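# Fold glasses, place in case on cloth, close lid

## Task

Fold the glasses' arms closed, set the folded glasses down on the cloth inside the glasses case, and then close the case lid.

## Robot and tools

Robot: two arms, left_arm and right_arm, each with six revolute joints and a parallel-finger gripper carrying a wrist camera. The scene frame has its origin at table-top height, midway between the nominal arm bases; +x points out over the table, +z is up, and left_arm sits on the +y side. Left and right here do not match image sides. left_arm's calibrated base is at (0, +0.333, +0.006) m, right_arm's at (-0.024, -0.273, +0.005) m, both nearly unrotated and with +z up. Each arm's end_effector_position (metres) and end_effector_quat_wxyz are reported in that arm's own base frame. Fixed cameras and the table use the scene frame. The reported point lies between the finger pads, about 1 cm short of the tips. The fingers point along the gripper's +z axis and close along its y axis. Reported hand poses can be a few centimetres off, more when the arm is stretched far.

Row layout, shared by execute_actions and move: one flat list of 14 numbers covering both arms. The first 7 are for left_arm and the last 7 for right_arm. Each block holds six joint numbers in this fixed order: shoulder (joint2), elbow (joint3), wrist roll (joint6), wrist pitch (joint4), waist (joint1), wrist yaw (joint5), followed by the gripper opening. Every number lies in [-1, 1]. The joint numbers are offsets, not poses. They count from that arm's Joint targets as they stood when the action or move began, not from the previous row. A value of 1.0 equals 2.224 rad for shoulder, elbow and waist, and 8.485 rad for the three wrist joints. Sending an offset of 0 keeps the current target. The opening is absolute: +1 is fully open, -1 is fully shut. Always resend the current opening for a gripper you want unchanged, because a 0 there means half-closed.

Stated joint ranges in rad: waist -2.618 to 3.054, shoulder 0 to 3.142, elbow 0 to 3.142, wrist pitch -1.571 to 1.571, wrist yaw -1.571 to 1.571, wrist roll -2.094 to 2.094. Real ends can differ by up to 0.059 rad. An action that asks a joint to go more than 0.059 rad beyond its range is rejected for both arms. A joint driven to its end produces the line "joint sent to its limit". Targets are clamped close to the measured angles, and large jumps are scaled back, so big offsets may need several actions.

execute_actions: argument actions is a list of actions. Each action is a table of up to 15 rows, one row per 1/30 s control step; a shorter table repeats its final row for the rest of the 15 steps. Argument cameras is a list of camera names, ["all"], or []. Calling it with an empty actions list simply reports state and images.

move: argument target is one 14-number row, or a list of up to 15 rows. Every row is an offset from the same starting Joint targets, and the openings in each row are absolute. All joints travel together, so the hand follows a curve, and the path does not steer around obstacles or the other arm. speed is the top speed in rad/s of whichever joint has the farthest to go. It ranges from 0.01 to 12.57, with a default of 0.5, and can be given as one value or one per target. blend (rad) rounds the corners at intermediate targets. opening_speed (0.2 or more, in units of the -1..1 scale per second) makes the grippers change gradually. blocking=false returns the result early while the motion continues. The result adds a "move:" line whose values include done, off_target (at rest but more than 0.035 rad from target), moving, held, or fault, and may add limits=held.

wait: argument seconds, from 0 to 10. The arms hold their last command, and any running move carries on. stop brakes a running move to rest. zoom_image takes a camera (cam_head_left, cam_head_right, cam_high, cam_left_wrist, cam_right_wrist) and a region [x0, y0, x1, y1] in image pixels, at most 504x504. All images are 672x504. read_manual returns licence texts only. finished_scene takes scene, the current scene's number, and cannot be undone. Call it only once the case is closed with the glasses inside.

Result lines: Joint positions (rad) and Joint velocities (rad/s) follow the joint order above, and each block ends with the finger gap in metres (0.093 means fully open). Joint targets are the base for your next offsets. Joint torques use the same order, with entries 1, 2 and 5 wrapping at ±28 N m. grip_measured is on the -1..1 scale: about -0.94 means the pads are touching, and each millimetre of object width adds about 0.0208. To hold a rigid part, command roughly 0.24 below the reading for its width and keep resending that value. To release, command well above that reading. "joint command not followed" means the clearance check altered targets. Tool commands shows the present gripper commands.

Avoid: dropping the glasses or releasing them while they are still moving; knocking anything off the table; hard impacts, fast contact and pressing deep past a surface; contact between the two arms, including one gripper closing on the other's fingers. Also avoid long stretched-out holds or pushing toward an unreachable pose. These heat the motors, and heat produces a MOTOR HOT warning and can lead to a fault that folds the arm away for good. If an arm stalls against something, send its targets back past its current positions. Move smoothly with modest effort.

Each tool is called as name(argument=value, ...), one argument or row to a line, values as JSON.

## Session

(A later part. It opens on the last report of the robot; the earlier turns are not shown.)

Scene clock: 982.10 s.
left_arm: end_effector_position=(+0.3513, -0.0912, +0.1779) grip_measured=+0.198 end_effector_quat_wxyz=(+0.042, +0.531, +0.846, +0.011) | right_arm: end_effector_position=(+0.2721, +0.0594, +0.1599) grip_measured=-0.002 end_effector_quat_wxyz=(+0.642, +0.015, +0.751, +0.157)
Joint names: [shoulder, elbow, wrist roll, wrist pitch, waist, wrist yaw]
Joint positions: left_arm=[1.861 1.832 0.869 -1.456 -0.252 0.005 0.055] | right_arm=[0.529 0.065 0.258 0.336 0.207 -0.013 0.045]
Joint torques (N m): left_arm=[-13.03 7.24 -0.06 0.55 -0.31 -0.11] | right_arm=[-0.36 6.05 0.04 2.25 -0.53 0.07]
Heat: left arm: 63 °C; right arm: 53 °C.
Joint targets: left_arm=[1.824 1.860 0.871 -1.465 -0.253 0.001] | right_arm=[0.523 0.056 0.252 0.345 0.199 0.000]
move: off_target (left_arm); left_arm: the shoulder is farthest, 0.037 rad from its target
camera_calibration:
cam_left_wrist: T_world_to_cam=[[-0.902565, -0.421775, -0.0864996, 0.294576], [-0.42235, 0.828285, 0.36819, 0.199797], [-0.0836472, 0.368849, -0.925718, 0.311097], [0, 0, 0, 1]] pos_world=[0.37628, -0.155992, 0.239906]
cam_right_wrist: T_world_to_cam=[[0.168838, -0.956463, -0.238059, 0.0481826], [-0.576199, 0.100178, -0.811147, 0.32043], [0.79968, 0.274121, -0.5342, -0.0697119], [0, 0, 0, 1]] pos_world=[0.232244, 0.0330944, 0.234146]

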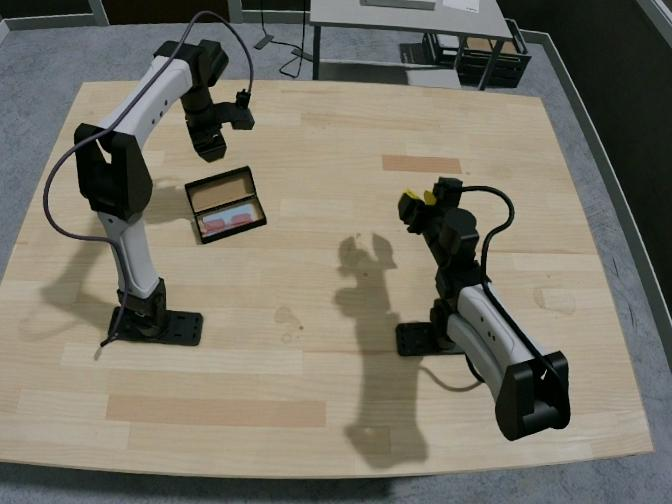

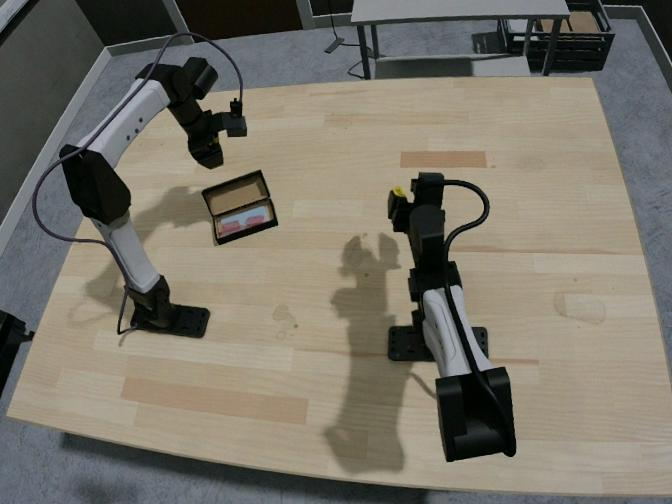

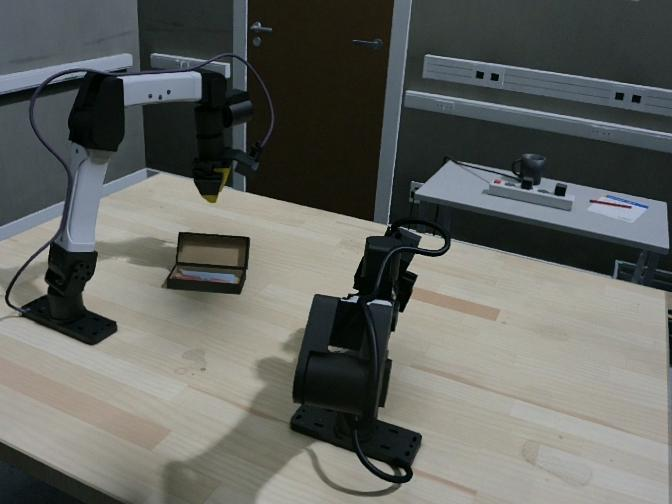

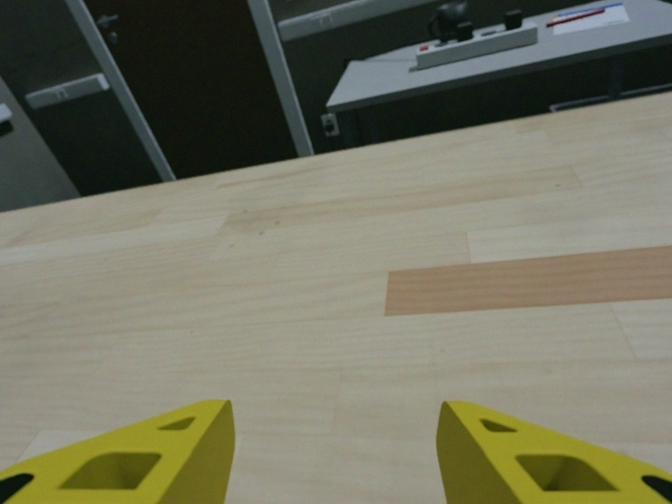

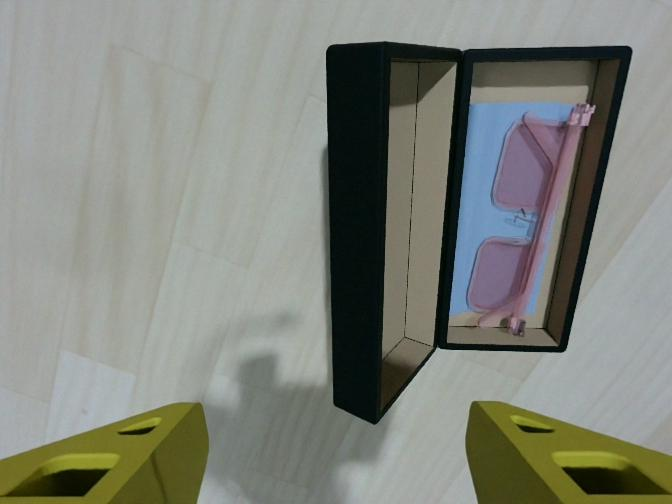

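move(
  target=[
    [0,0,0,0,0,0,0.2,0,0,-0.0297,0,0.3662,0,-1],
    [0,0,0,0,0,0,0.2,0.6469,0.4864,-0.0297,-0.0567,0.3662,0,-1],
  ],
  speed=0.8,
  cameras=["all"],
)

zoom_image(
  camera="cam_head_left",
  region=[160, 140, 320, 260],
)

Scene clock: 1028.87 s.
left_arm: end_effector_position=(+0.3513, -0.0912, +0.1779) grip_measured=+0.198 end_effector_quat_wxyz=(+0.042, +0.531, +0.846, +0.011) | right_arm: end_effector_position=(+0.2481, +0.3937, +0.0183) grip_measured=-0.974 end_effector_quat_wxyz=(+0.261, -0.458, +0.837, +0.148)
Joint names: [shoulder, elbow, wrist roll, wrist pitch, waist, wrist yaw]
Joint positions: left_arm=[1.861 1.832 0.869 -1.456 -0.252 0.005 0.055] | right_arm=[1.951 1.115 0.006 -0.126 1.006 -0.006 0]
Joint torques (N m): left_arm=[-13.07 7.27 -0.06 0.55 -0.35 -0.11] | right_arm=[-8.46 7.25 0.06 1.37 0.76 0.02]
Heat: left arm: 61 °C; right arm: 53 °C.
Joint targets: left_arm=[1.824 1.860 0.871 -1.465 -0.253 0.001] | right_arm=[1.962 1.138 0.000 -0.136 1.013 0.000]
move: off_target (left_arm); left_arm: the shoulder is farthest, 0.037 rad from its target
camera_calibration:
cam_left_wrist: T_world_to_cam=[[-0.902565, -0.421775, -0.0864996, 0.294576], [-0.42235, 0.828285, 0.36819, 0.199797], [-0.0836472, 0.368849, -0.925718, 0.311097], [0, 0, 0, 1]] pos_world=[0.37628, -0.155992, 0.239906]
cam_right_wrist: T_world_to_cam=[[0.846959, -0.531541, 0.0112042, -0.00173673], [-0.52312, -0.836932, -0.160906, 0.502166], [0.0949055, 0.13042, -0.986906, 0.0218674], [0, 0, 0, 1]] pos_world=[0.262089, 0.416504, 0.102402]

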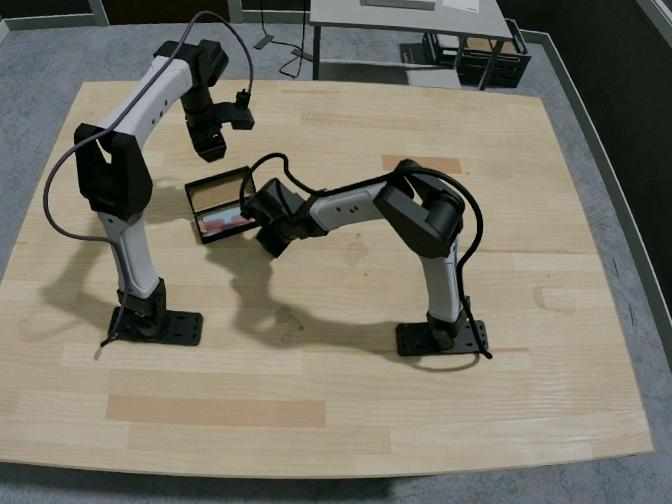

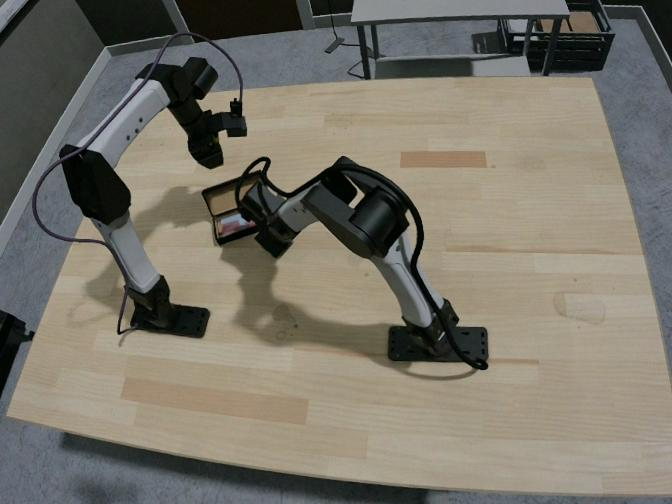

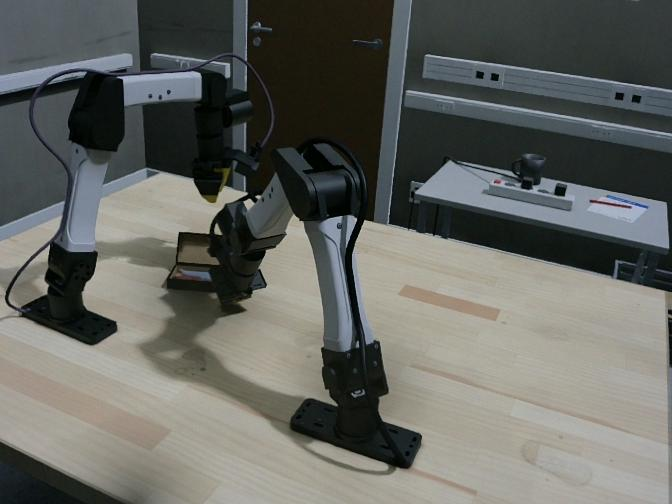

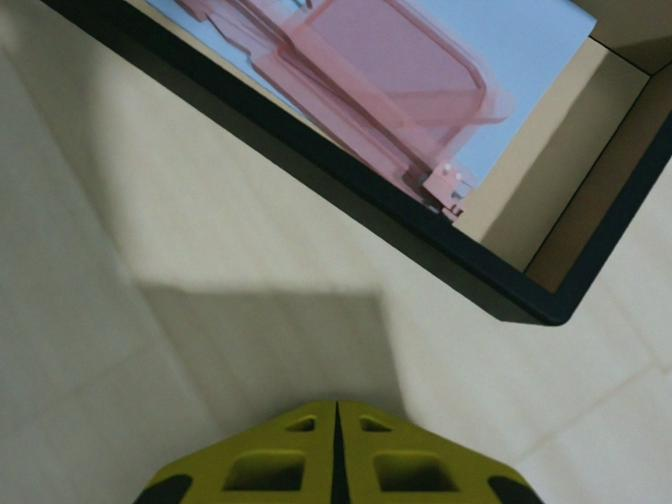

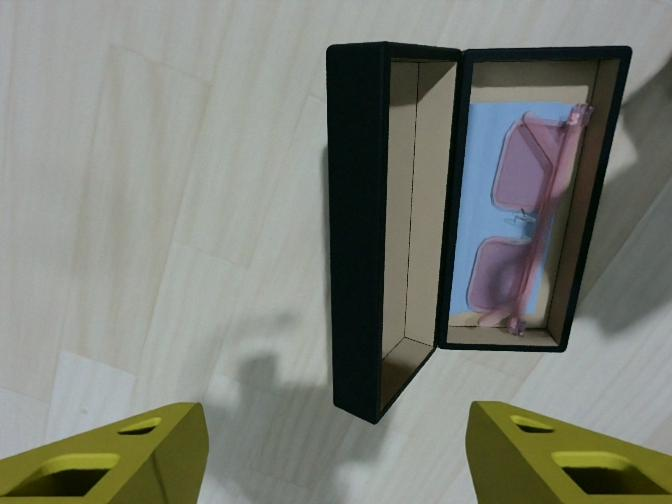

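Scaled by 3.150 from the camera's 672x504 image, which has a finer 960x720 frame.

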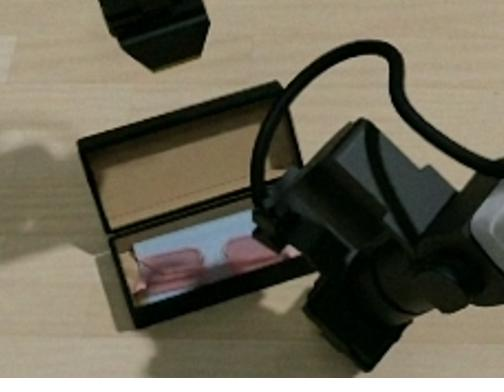

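move(
  target=[
    [0.0505,-0.0158,-0.0066,0.0007,-0.0216,0,0.2,0.0643,0.0996,0,-0.0093,0.025,0,-1],
    [0.0527,-0.1415,-0.0066,0.0342,-0.0216,0,0.2,0.0643,0.0996,0,-0.0093,0.025,0,-1],
  ],
  speed=0.25,
  cameras=["all"],
)

zoom_image(
  camera="cam_high",
  region=[140, 180, 300, 310],
)

Scene clock: 1064.53 s.
left_arm: end_effector_position=(+0.3487, -0.1072, +0.0865) grip_measured=+0.198 end_effector_quat_wxyz=(+0.007, +0.532, +0.847, -0.001) | right_arm: end_effector_position=(+0.2471, +0.4451, +0.0206) grip_measured=-0.974 end_effector_quat_wxyz=(+0.257, -0.481, +0.823, +0.156)
Joint names: [shoulder, elbow, wrist roll, wrist pitch, waist, wrist yaw]
Joint positions: left_arm=[1.925 1.557 0.825 -1.19 -0.296 0.005 0.055] | right_arm=[2.087 1.334 0.006 -0.207 1.062 -0.006 0]
Joint torques (N m): left_arm=[-8.5 3.92 -0.18 0.65 -0.61 -0.11] | right_arm=[-9.24 7.65 0.06 1.39 0.75 0.02]
Heat: left arm: 60 °C; right arm: 47 °C.
Joint targets: left_arm=[1.941 1.546 0.815 -1.175 -0.302 0.001] | right_arm=[2.105 1.359 0.000 -0.215 1.069 0.000]
move: done
camera_calibration:
cam_left_wrist: T_world_to_cam=[[-0.907186, -0.419713, -0.0292401, 0.274475], [-0.393464, 0.821731, 0.412243, 0.231015], [-0.148996, 0.385486, -0.910605, 0.255474], [0, 0, 0, 1]] pos_world=[0.377961, -0.173113, 0.145427]
cam_right_wrist: T_world_to_cam=[[0.875194, -0.483644, 0.0111876, -0.00192234], [-0.475665, -0.864511, -0.162367, 0.545572], [0.0881996, 0.136781, -0.986667, 0.0164187], [0, 0, 0, 1]] pos_world=[0.259744, 0.468478, 0.104804]

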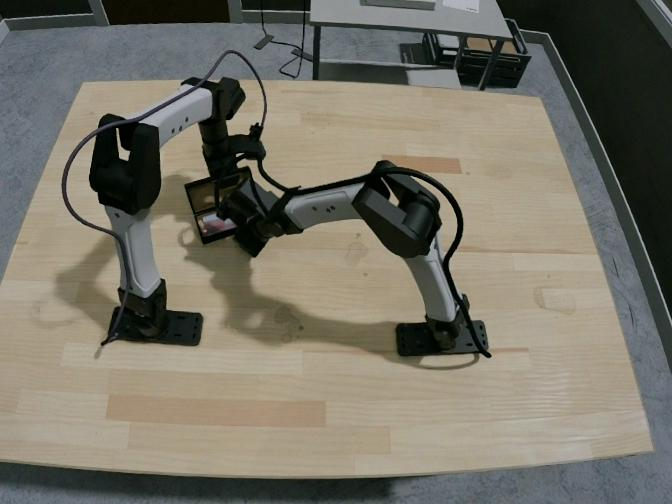

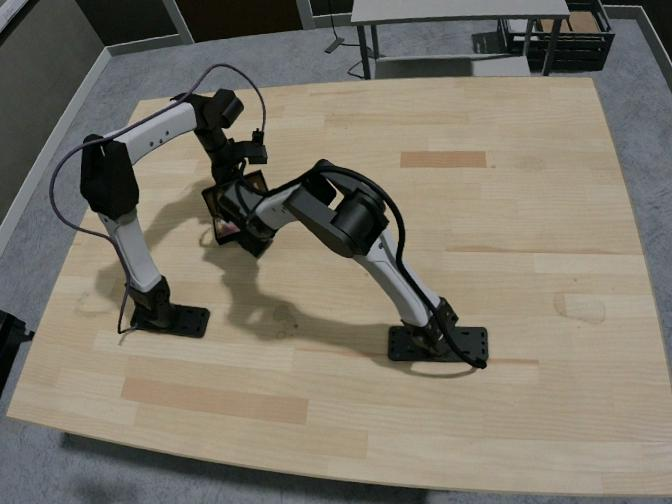

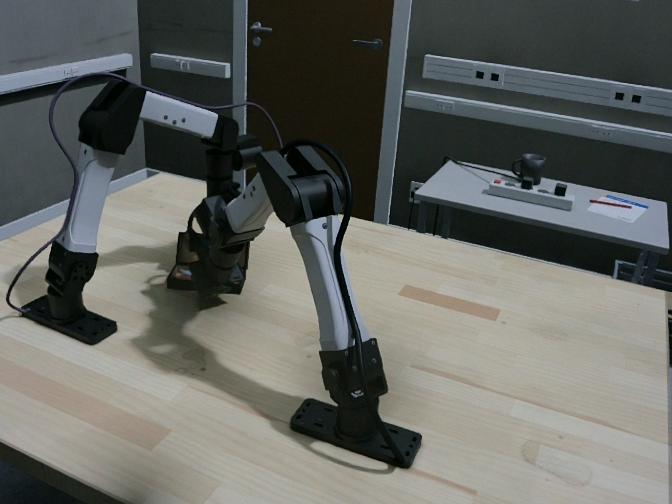

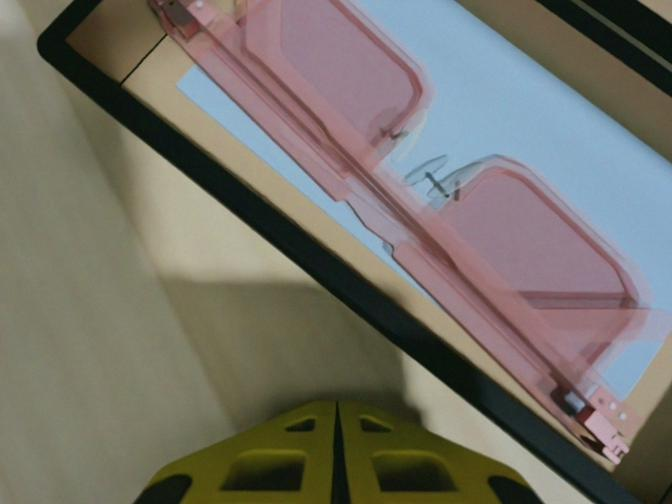

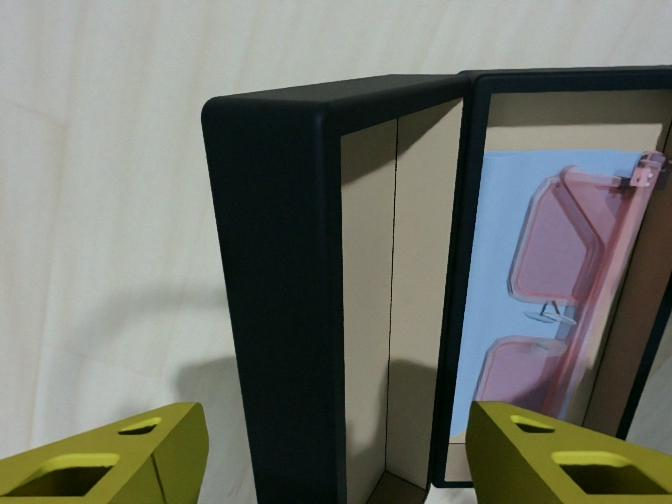

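Scaled by 3.150 from the camera's 672x504 image, which has a finer 960x720 frame.

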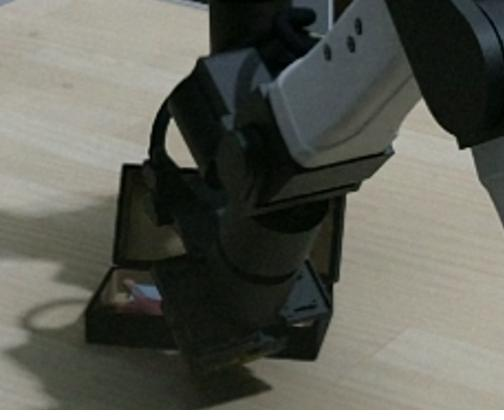

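move(
  target=[
    [0,-0.0211,0,0.0055,0,0,0.2,0,0,0.177,0,0,0,-1],
    [-0.0746,-0.0684,-0.0123,0.0018,-0.0463,0,0.2,0,0,0.177,0,0,0,-1],
  ],
  speed=[0.8,0.08],
  cameras=["all"],
)

zoom_image(
  camera="cam_head_left",
  region=[160, 140, 320, 260],
)

Scene clock: 1078.70 s.
left_arm: end_effector_position=(+0.3131, -0.1279, +0.0847) grip_measured=+0.199 end_effector_quat_wxyz=(+0.010, +0.529, +0.848, +0.007) | right_arm: end_effector_position=(+0.2465, +0.4445, +0.0201) grip_measured=-0.974 end_effector_quat_wxyz=(+0.083, +0.204, +0.932, +0.287)
Joint names: [shoulder, elbow, wrist roll, wrist pitch, waist, wrist yaw]
Joint positions: left_arm=[1.817 1.408 0.722 -1.14 -0.393 -0.01 0.055] | right_arm=[2.087 1.334 1.496 -0.211 1.062 -0.006 0]
Joint torques (N m): left_arm=[-13.14 3.7 -0.17 0.31 -1.07 0.01] | right_arm=[-9.17 7.6 0.16 1.37 0.72 0.07]
Heat: left arm: 55 °C; right arm: 50 °C.
Joint targets: left_arm=[1.775 1.394 0.711 -1.159 -0.404 0.000] | right_arm=[2.105 1.359 1.502 -0.215 1.069 0.000]
move: off_target (left_arm); left_arm: the shoulder is farthest, 0.042 rad from its target
camera_calibration:
cam_left_wrist: T_world_to_cam=[[-0.904055, -0.425053, -0.044878, 0.233031], [-0.403961, 0.815419, 0.414617, 0.237093], [-0.13964, 0.392965, -0.908889, 0.254325], [0, 0, 0, 1]] pos_world=[0.341963, -0.19422, 0.143308]
cam_right_wrist: T_world_to_cam=[[-0.32292, -0.7651, -0.557086, 0.430134], [-0.934259, 0.163616, 0.316843, 0.191173], [-0.151268, 0.622778, -0.767637, -0.145395], [0, 0, 0, 1]] pos_world=[0.295511, 0.388365, 0.0674395]

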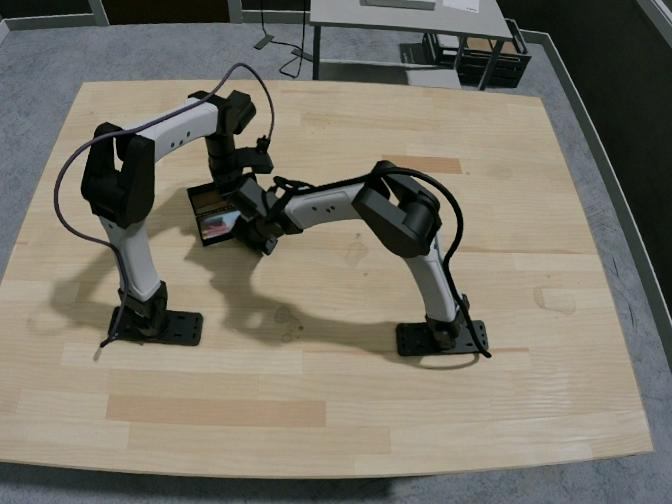

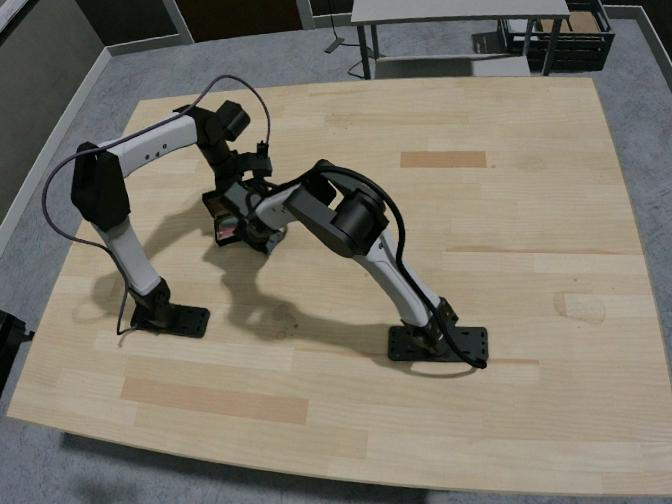

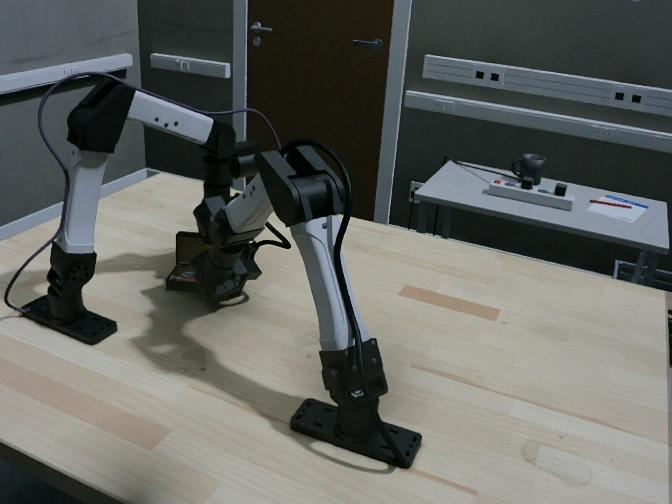

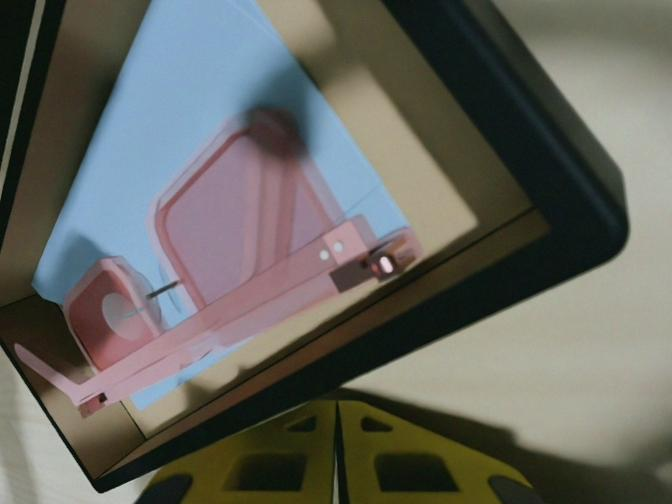

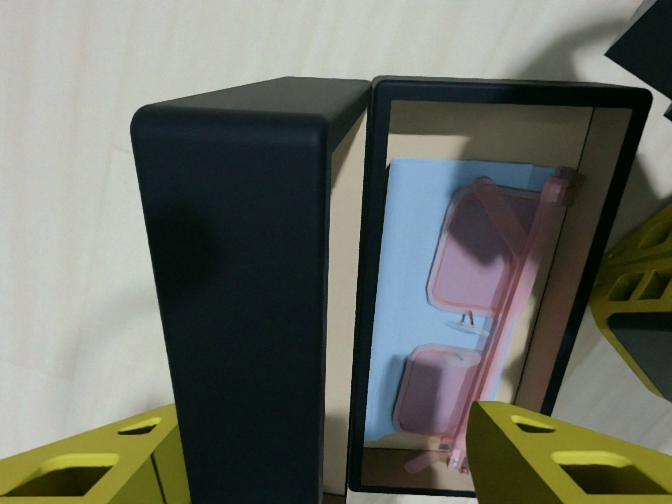

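Scaled by 3.150 from the camera's 672x504 image, which has a finer 960x720 frame.

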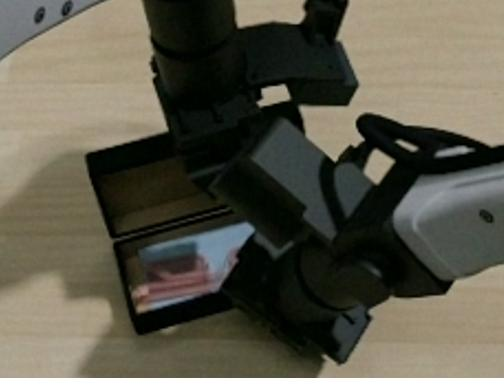

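move(
  target=[-0.0337,-0.0304,-0.0086,-0.0007,-0.0331,0,0.2,0,0,0,0,0,0,-1],
  speed=0.08,
  cameras=["all"],
)

zoom_image(
  camera="cam_head_left",
  region=[160, 140, 320, 260],
)

Scene clock: 1089.10 s.
left_arm: end_effector_position=(+0.3071, -0.1308, +0.0873) grip_measured=+0.199 end_effector_quat_wxyz=(+0.012, +0.530, +0.848, +0.009) | right_arm: end_effector_position=(+0.2465, +0.4445, +0.0201) grip_measured=-0.974 end_effector_quat_wxyz=(+0.083, +0.204, +0.932, +0.287)
Joint names: [shoulder, elbow, wrist roll, wrist pitch, waist, wrist yaw]
Joint positions: left_arm=[1.795 1.391 0.708 -1.141 -0.41 -0.014 0.055] | right_arm=[2.087 1.334 1.496 -0.211 1.062 -0.006 0]
Joint torques (N m): left_arm=[-8.66 4.96 -0.08 0.52 -0.16 -0.06] | right_arm=[-9.17 7.6 0.16 1.37 0.73 0.07]
Heat: left arm: 57 °C; right arm: 52 °C.
Joint targets: left_arm=[1.796 1.392 0.708 -1.141 -0.409 -0.013] | right_arm=[2.105 1.359 1.502 -0.215 1.069 0.000]
move: held (left_arm; a check stopped the path); limits=held; left_arm: the shoulder is farthest, 0.095 rad from its target
joint command not followed: on one or more control steps a check withheld the commanded joint targets of the left arm, and it was not sent them on those steps.
cause: the commanded joint targets, or the way to them, would bring a part of the robot too close to another arm (this arm's gripper housing and the right arm's wrist (the part past the wrist pitch), at the place that arm is still heading or pushing toward).
camera_calibration:
cam_left_wrist: T_world_to_cam=[[-0.904544, -0.423357, -0.0506799, 0.227516], [-0.404801, 0.815346, 0.41394, 0.23624], [-0.133923, 0.394942, -0.908892, 0.255546], [0, 0, 0, 1]] pos_world=[0.335652, -0.197223, 0.146005]
cam_right_wrist: T_world_to_cam=[[-0.32292, -0.7651, -0.557086, 0.430134], [-0.934259, 0.163616, 0.316843, 0.191173], [-0.151268, 0.622778, -0.767637, -0.145395], [0, 0, 0, 1]] pos_world=[0.295511, 0.388365, 0.0674395]

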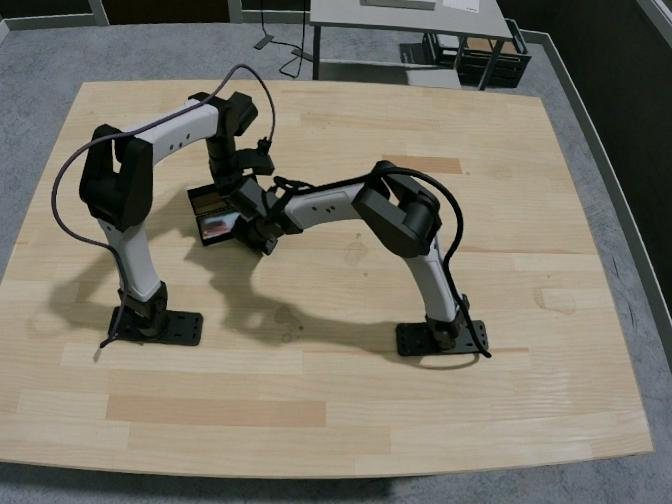

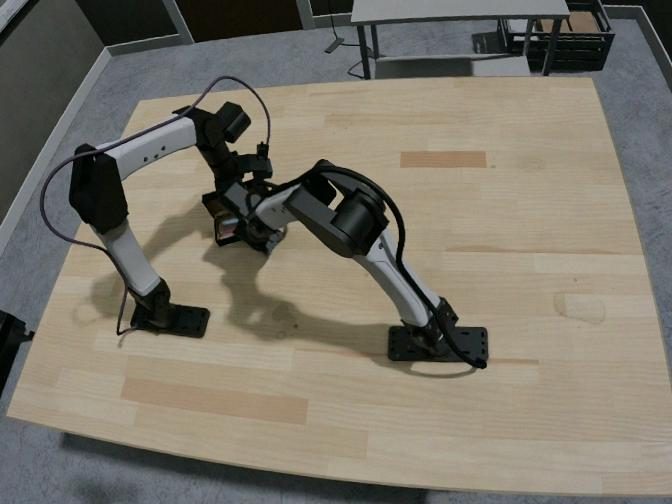

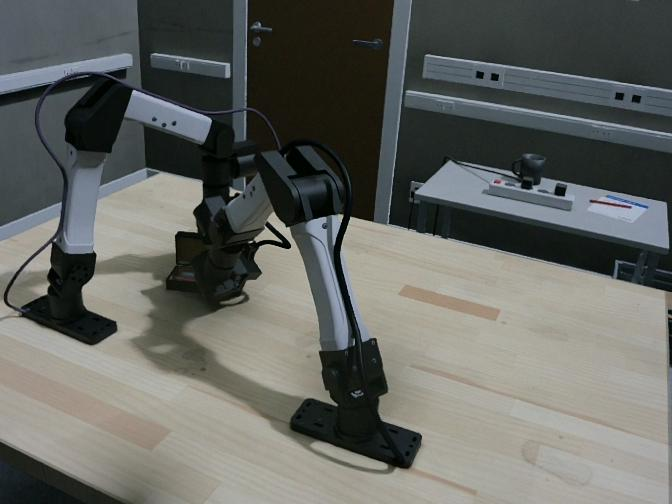

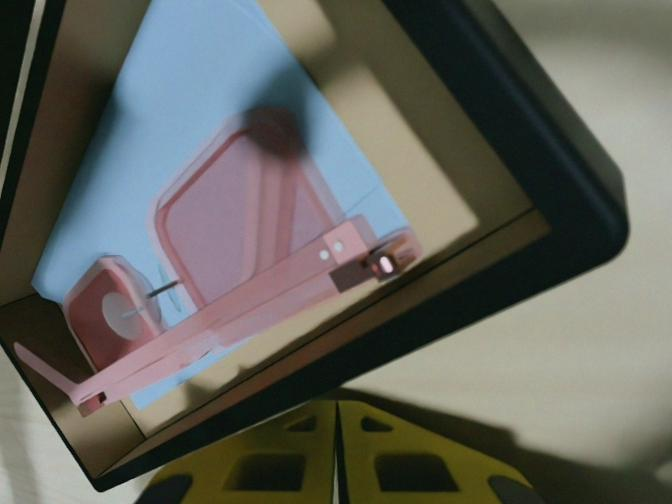

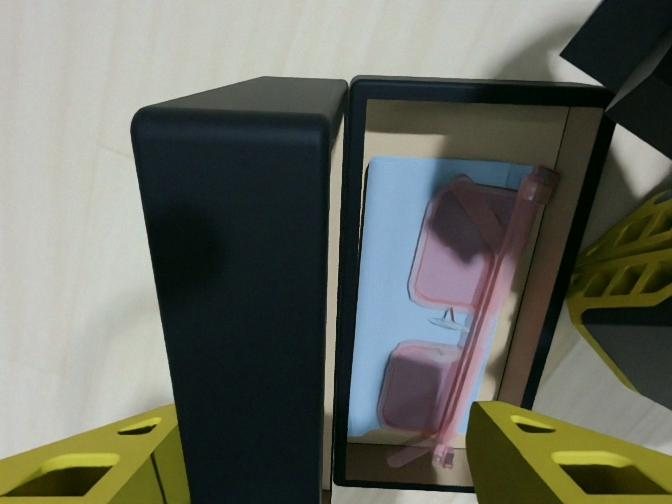

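Scaled by 3.150 from the camera's 672x504 image, which has a finer 960x720 frame.

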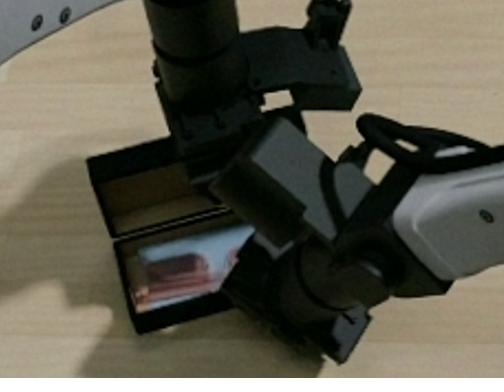

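move(
  target=[
    [0,0,0,0,0,0,0.2,-0.0918,-0.1901,0,0.0565,0,0,-1],
    [0,0,0,0,0,0,0.2,0.0241,-0.2212,0,0.1304,0,0,-1],
  ],
  speed=0.4,
  cameras=["cam_high","cam_left_wrist","cam_right_wrist"],
)

Scene clock: 1106.53 s.
left_arm: end_effector_position=(+0.3081, -0.1304, +0.0873) grip_measured=+0.199 end_effector_quat_wxyz=(+0.013, +0.530, +0.848, +0.011) | right_arm: end_effector_position=(+0.2498, +0.4522, +0.0293) grip_measured=-0.974 end_effector_quat_wxyz=(+0.156, +0.178, +0.811, +0.535)
Joint names: [shoulder, elbow, wrist roll, wrist pitch, waist, wrist yaw]
Joint positions: left_arm=[1.795 1.391 0.708 -1.138 -0.41 -0.019 0.055] | right_arm=[2.135 0.87 1.5 0.877 1.064 -0.007 0]
Joint torques (N m): left_arm=[-8.69 4.93 -0.07 0.5 -0.13 -0.03] | right_arm=[-7.75 3.95 0.08 2.19 0.62 0.04]
Heat: left arm: 53 °C; right arm: 54 °C.
Joint targets: left_arm=[1.796 1.392 0.708 -1.141 -0.409 -0.013] | right_arm=[2.159 0.867 1.502 0.891 1.069 0.000]
move: done
camera_calibration:
cam_left_wrist: T_world_to_cam=[[-0.90426, -0.423321, -0.0558044, 0.228888], [-0.406744, 0.814248, 0.414199, 0.236762], [-0.1299, 0.397241, -0.908474, 0.254596], [0, 0, 0, 1]] pos_world=[0.336348, -0.197026, 0.146]
cam_right_wrist: T_world_to_cam=[[-0.113165, -0.381332, -0.917485, 0.226861], [-0.993481, 0.0562352, 0.0991659, 0.25984], [0.0137798, 0.922726, -0.38521, -0.330625], [0, 0, 0, 1]] pos_world=[0.288375, 0.376973, 0.0550148]
Images, in order (width x height): cam_high 672x504, cam_left_wrist 672x504, cam_right_wrist 672x504.

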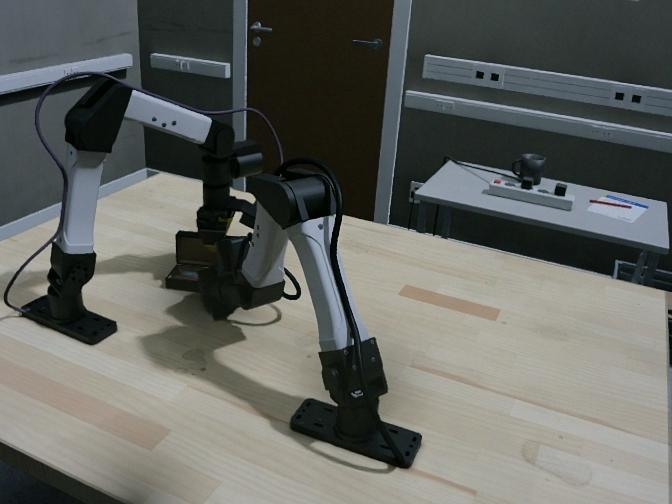

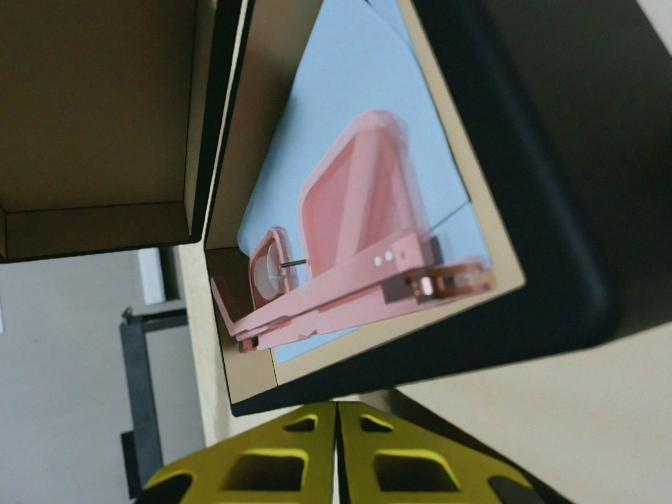

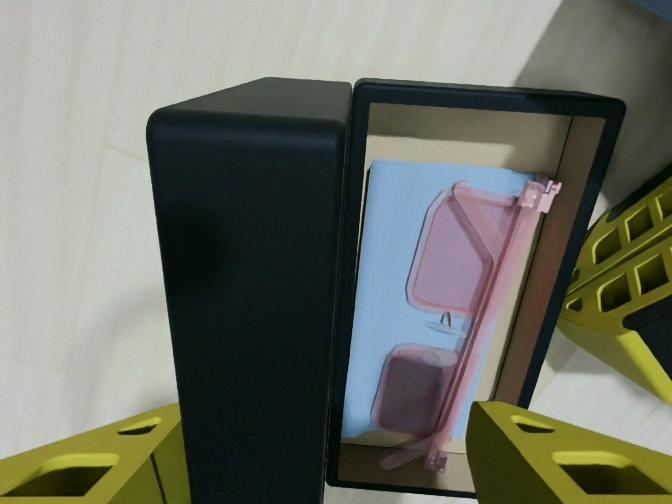

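move(
  target=[-0.0432,-0.0297,-0.0082,-0.0108,-0.0309,0.0015,0.2,0,0,0,0,0,0,-1],
  speed=0.08,
  cameras=["cam_high","cam_head_left","cam_left_wrist","cam_right_wrist"],
)

Scene clock: 1114.43 s.
left_arm: end_effector_position=(+0.2737, -0.1352, +0.0912) grip_measured=+0.199 end_effector_quat_wxyz=(-0.018, +0.532, +0.847, +0.009) | right_arm: end_effector_position=(+0.2500, +0.4526, +0.0294) grip_measured=-0.974 end_effector_quat_wxyz=(+0.156, +0.178, +0.810, +0.537)
Joint names: [shoulder, elbow, wrist roll, wrist pitch, waist, wrist yaw]
Joint positions: left_arm=[1.74 1.339 0.651 -1.204 -0.47 -0.021 0.055] | right_arm=[2.139 0.87 1.501 0.885 1.064 -0.007 0]
Joint torques (N m): left_arm=[-12.01 3.64 -0.18 0.11 -0.79 0.12] | right_arm=[-8.02 3.93 0.08 2.13 0.59 0.04]
Heat: left arm: 52 °C; right arm: 53 °C.
Joint targets: left_arm=[1.700 1.325 0.639 -1.233 -0.477 0.000] | right_arm=[2.159 0.867 1.502 0.892 1.069 0.000]
move: off_target (left_arm); left_arm: the shoulder is farthest, 0.040 rad from its target
camera_calibration:
cam_left_wrist: T_world_to_cam=[[-0.907732, -0.419161, -0.018063, 0.194034], [-0.380083, 0.803351, 0.458436, 0.212227], [-0.177648, 0.423003, -0.888544, 0.270201], [0, 0, 0, 1]] pos_world=[0.304796, -0.203457, 0.146298]
cam_right_wrist: T_world_to_cam=[[-0.111383, -0.377433, -0.919314, 0.224932], [-0.993675, 0.055598, 0.0975657, 0.260328], [0.0142876, 0.924367, -0.381238, -0.331966], [0, 0, 0, 1]] pos_world=[0.288478, 0.377281, 0.0548266]
Images, in order (width x height): cam_head_left 672x504, cam_high 672x504, cam_left_wrist 672x504, cam_right_wrist 672x504.

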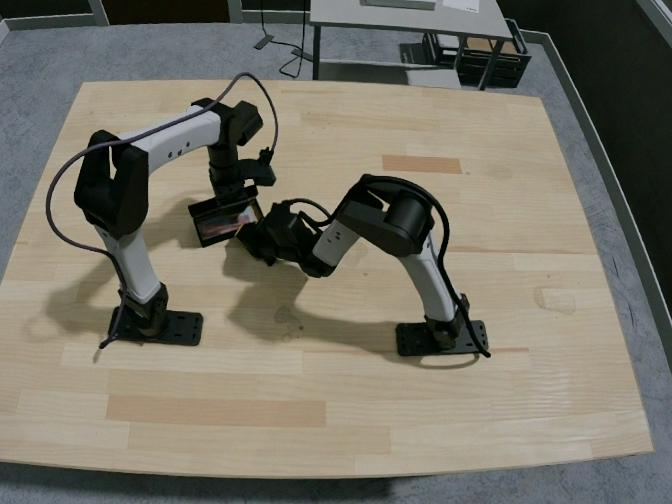

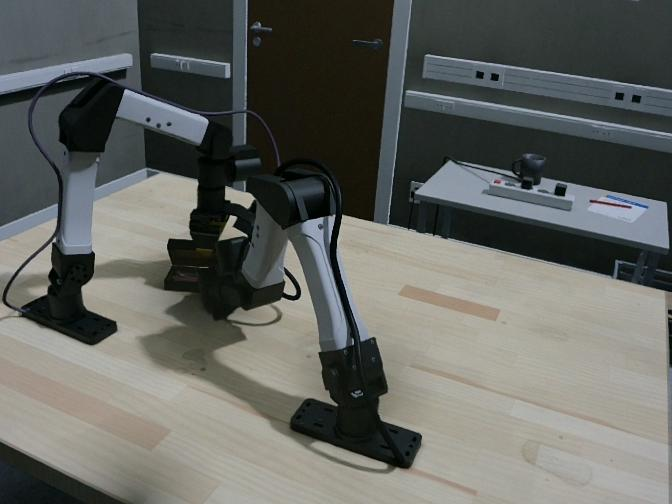

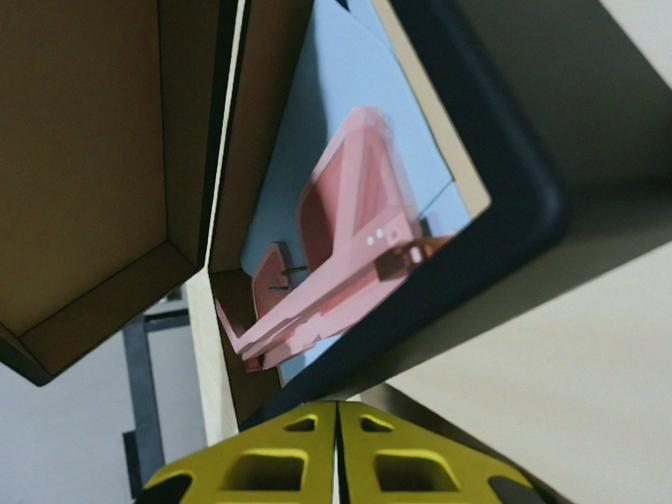

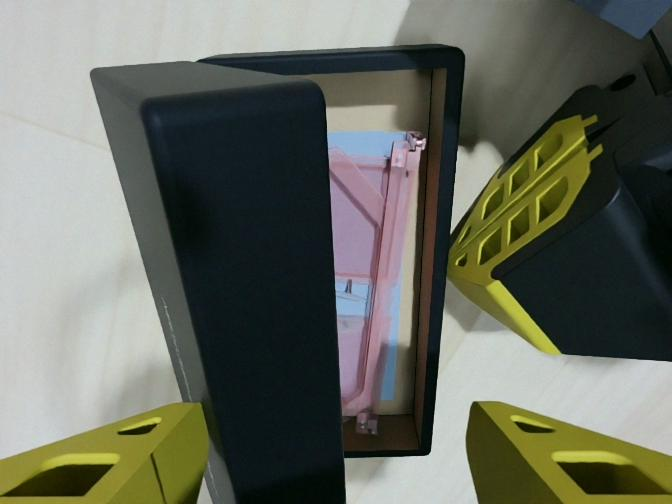

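move(
  target=[
    [0,0.1124,0,-0.0295,0.02,0,0.2,0,0,0,0,0,0,-1],
    [0.0692,0.1751,0.0199,-0.0234,0.0761,0,-1,0,0,0,0,0,0,-1],
    [0.0506,0.062,0.0163,0.0014,0.0622,0,-1,0,0,0,0,0,0,-1],
    [0.0016,0.001,0.0074,0.0081,0.0282,0,-1,0,0,0,0,0,0,-1],
    [-0.0152,-0.0363,0.0017,0.0134,0.0065,0,-1,0,0,0,0,0,0,-1],
  ],
  speed=[0.4,0.4,0.3,0.1,0.1],
  cameras=["cam_high","cam_head_left","cam_left_wrist","cam_right_wrist"],
)

Scene clock: 1155.20 s.
left_arm: end_effector_position=(+0.2693, -0.1301, +0.0803) grip_measured=-0.985 end_effector_quat_wxyz=(-0.007, +0.532, +0.847, +0.006) | right_arm: end_effector_position=(+0.2500, +0.4526, +0.0295) grip_measured=-0.974 end_effector_quat_wxyz=(+0.156, +0.178, +0.809, +0.537)
Joint names: [shoulder, elbow, wrist roll, wrist pitch, waist, wrist yaw]
Joint positions: left_arm=[1.706 1.257 0.664 -1.135 -0.457 -0.013 0] | right_arm=[2.139 0.87 1.501 0.886 1.064 -0.007 0]
Joint torques (N m): left_arm=[-11.66 3.81 -0.16 0.59 -0.65 0.04] | right_arm=[-8.03 3.93 0.08 2.13 0.59 0.04]
Heat: left arm: 53 °C; right arm: 56 °C.
Joint targets: left_arm=[1.666 1.244 0.653 -1.119 -0.463 0.000] | right_arm=[2.159 0.867 1.502 0.892 1.069 0.000]
move: off_target (left_arm); left_arm: the shoulder is farthest, 0.040 rad from its target
camera_calibration:
cam_left_wrist: T_world_to_cam=[[-0.907632, -0.419028, -0.02488, 0.19254], [-0.386331, 0.810688, 0.439925, 0.215634], [-0.164171, 0.408902, -0.89769, 0.252894], [0, 0, 0, 1]] pos_world=[0.299579, -0.197541, 0.136949]
cam_right_wrist: T_world_to_cam=[[-0.111285, -0.377138, -0.919447, 0.224931], [-0.993684, 0.0556229, 0.0974548, 0.260312], [0.0143884, 0.924485, -0.380946, -0.33211], [0, 0, 0, 1]] pos_world=[0.288478, 0.377382, 0.0549275]
Images, in order (width x height): cam_head_left 672x504, cam_high 672x504, cam_left_wrist 672x504, cam_right_wrist 672x504.

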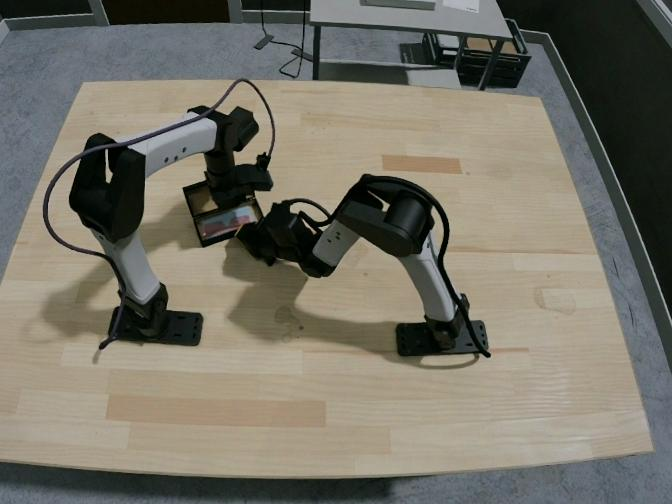

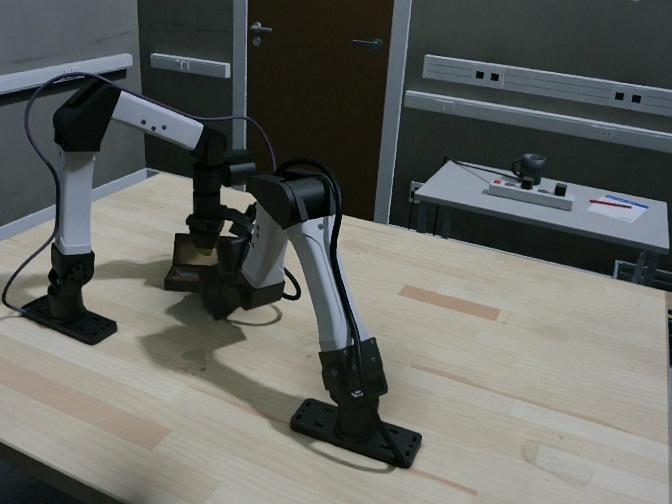

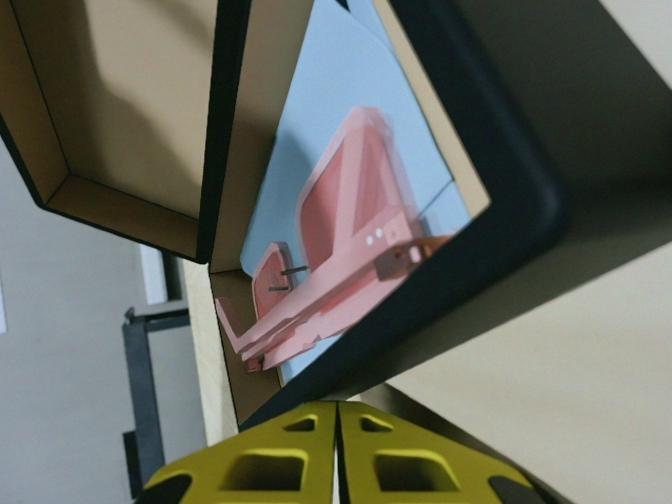

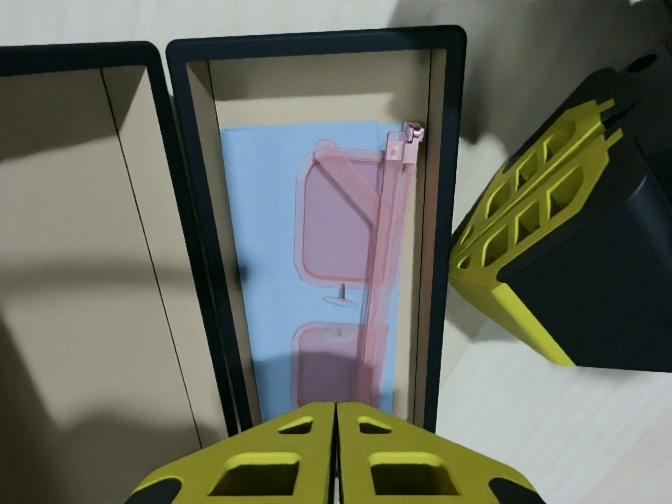

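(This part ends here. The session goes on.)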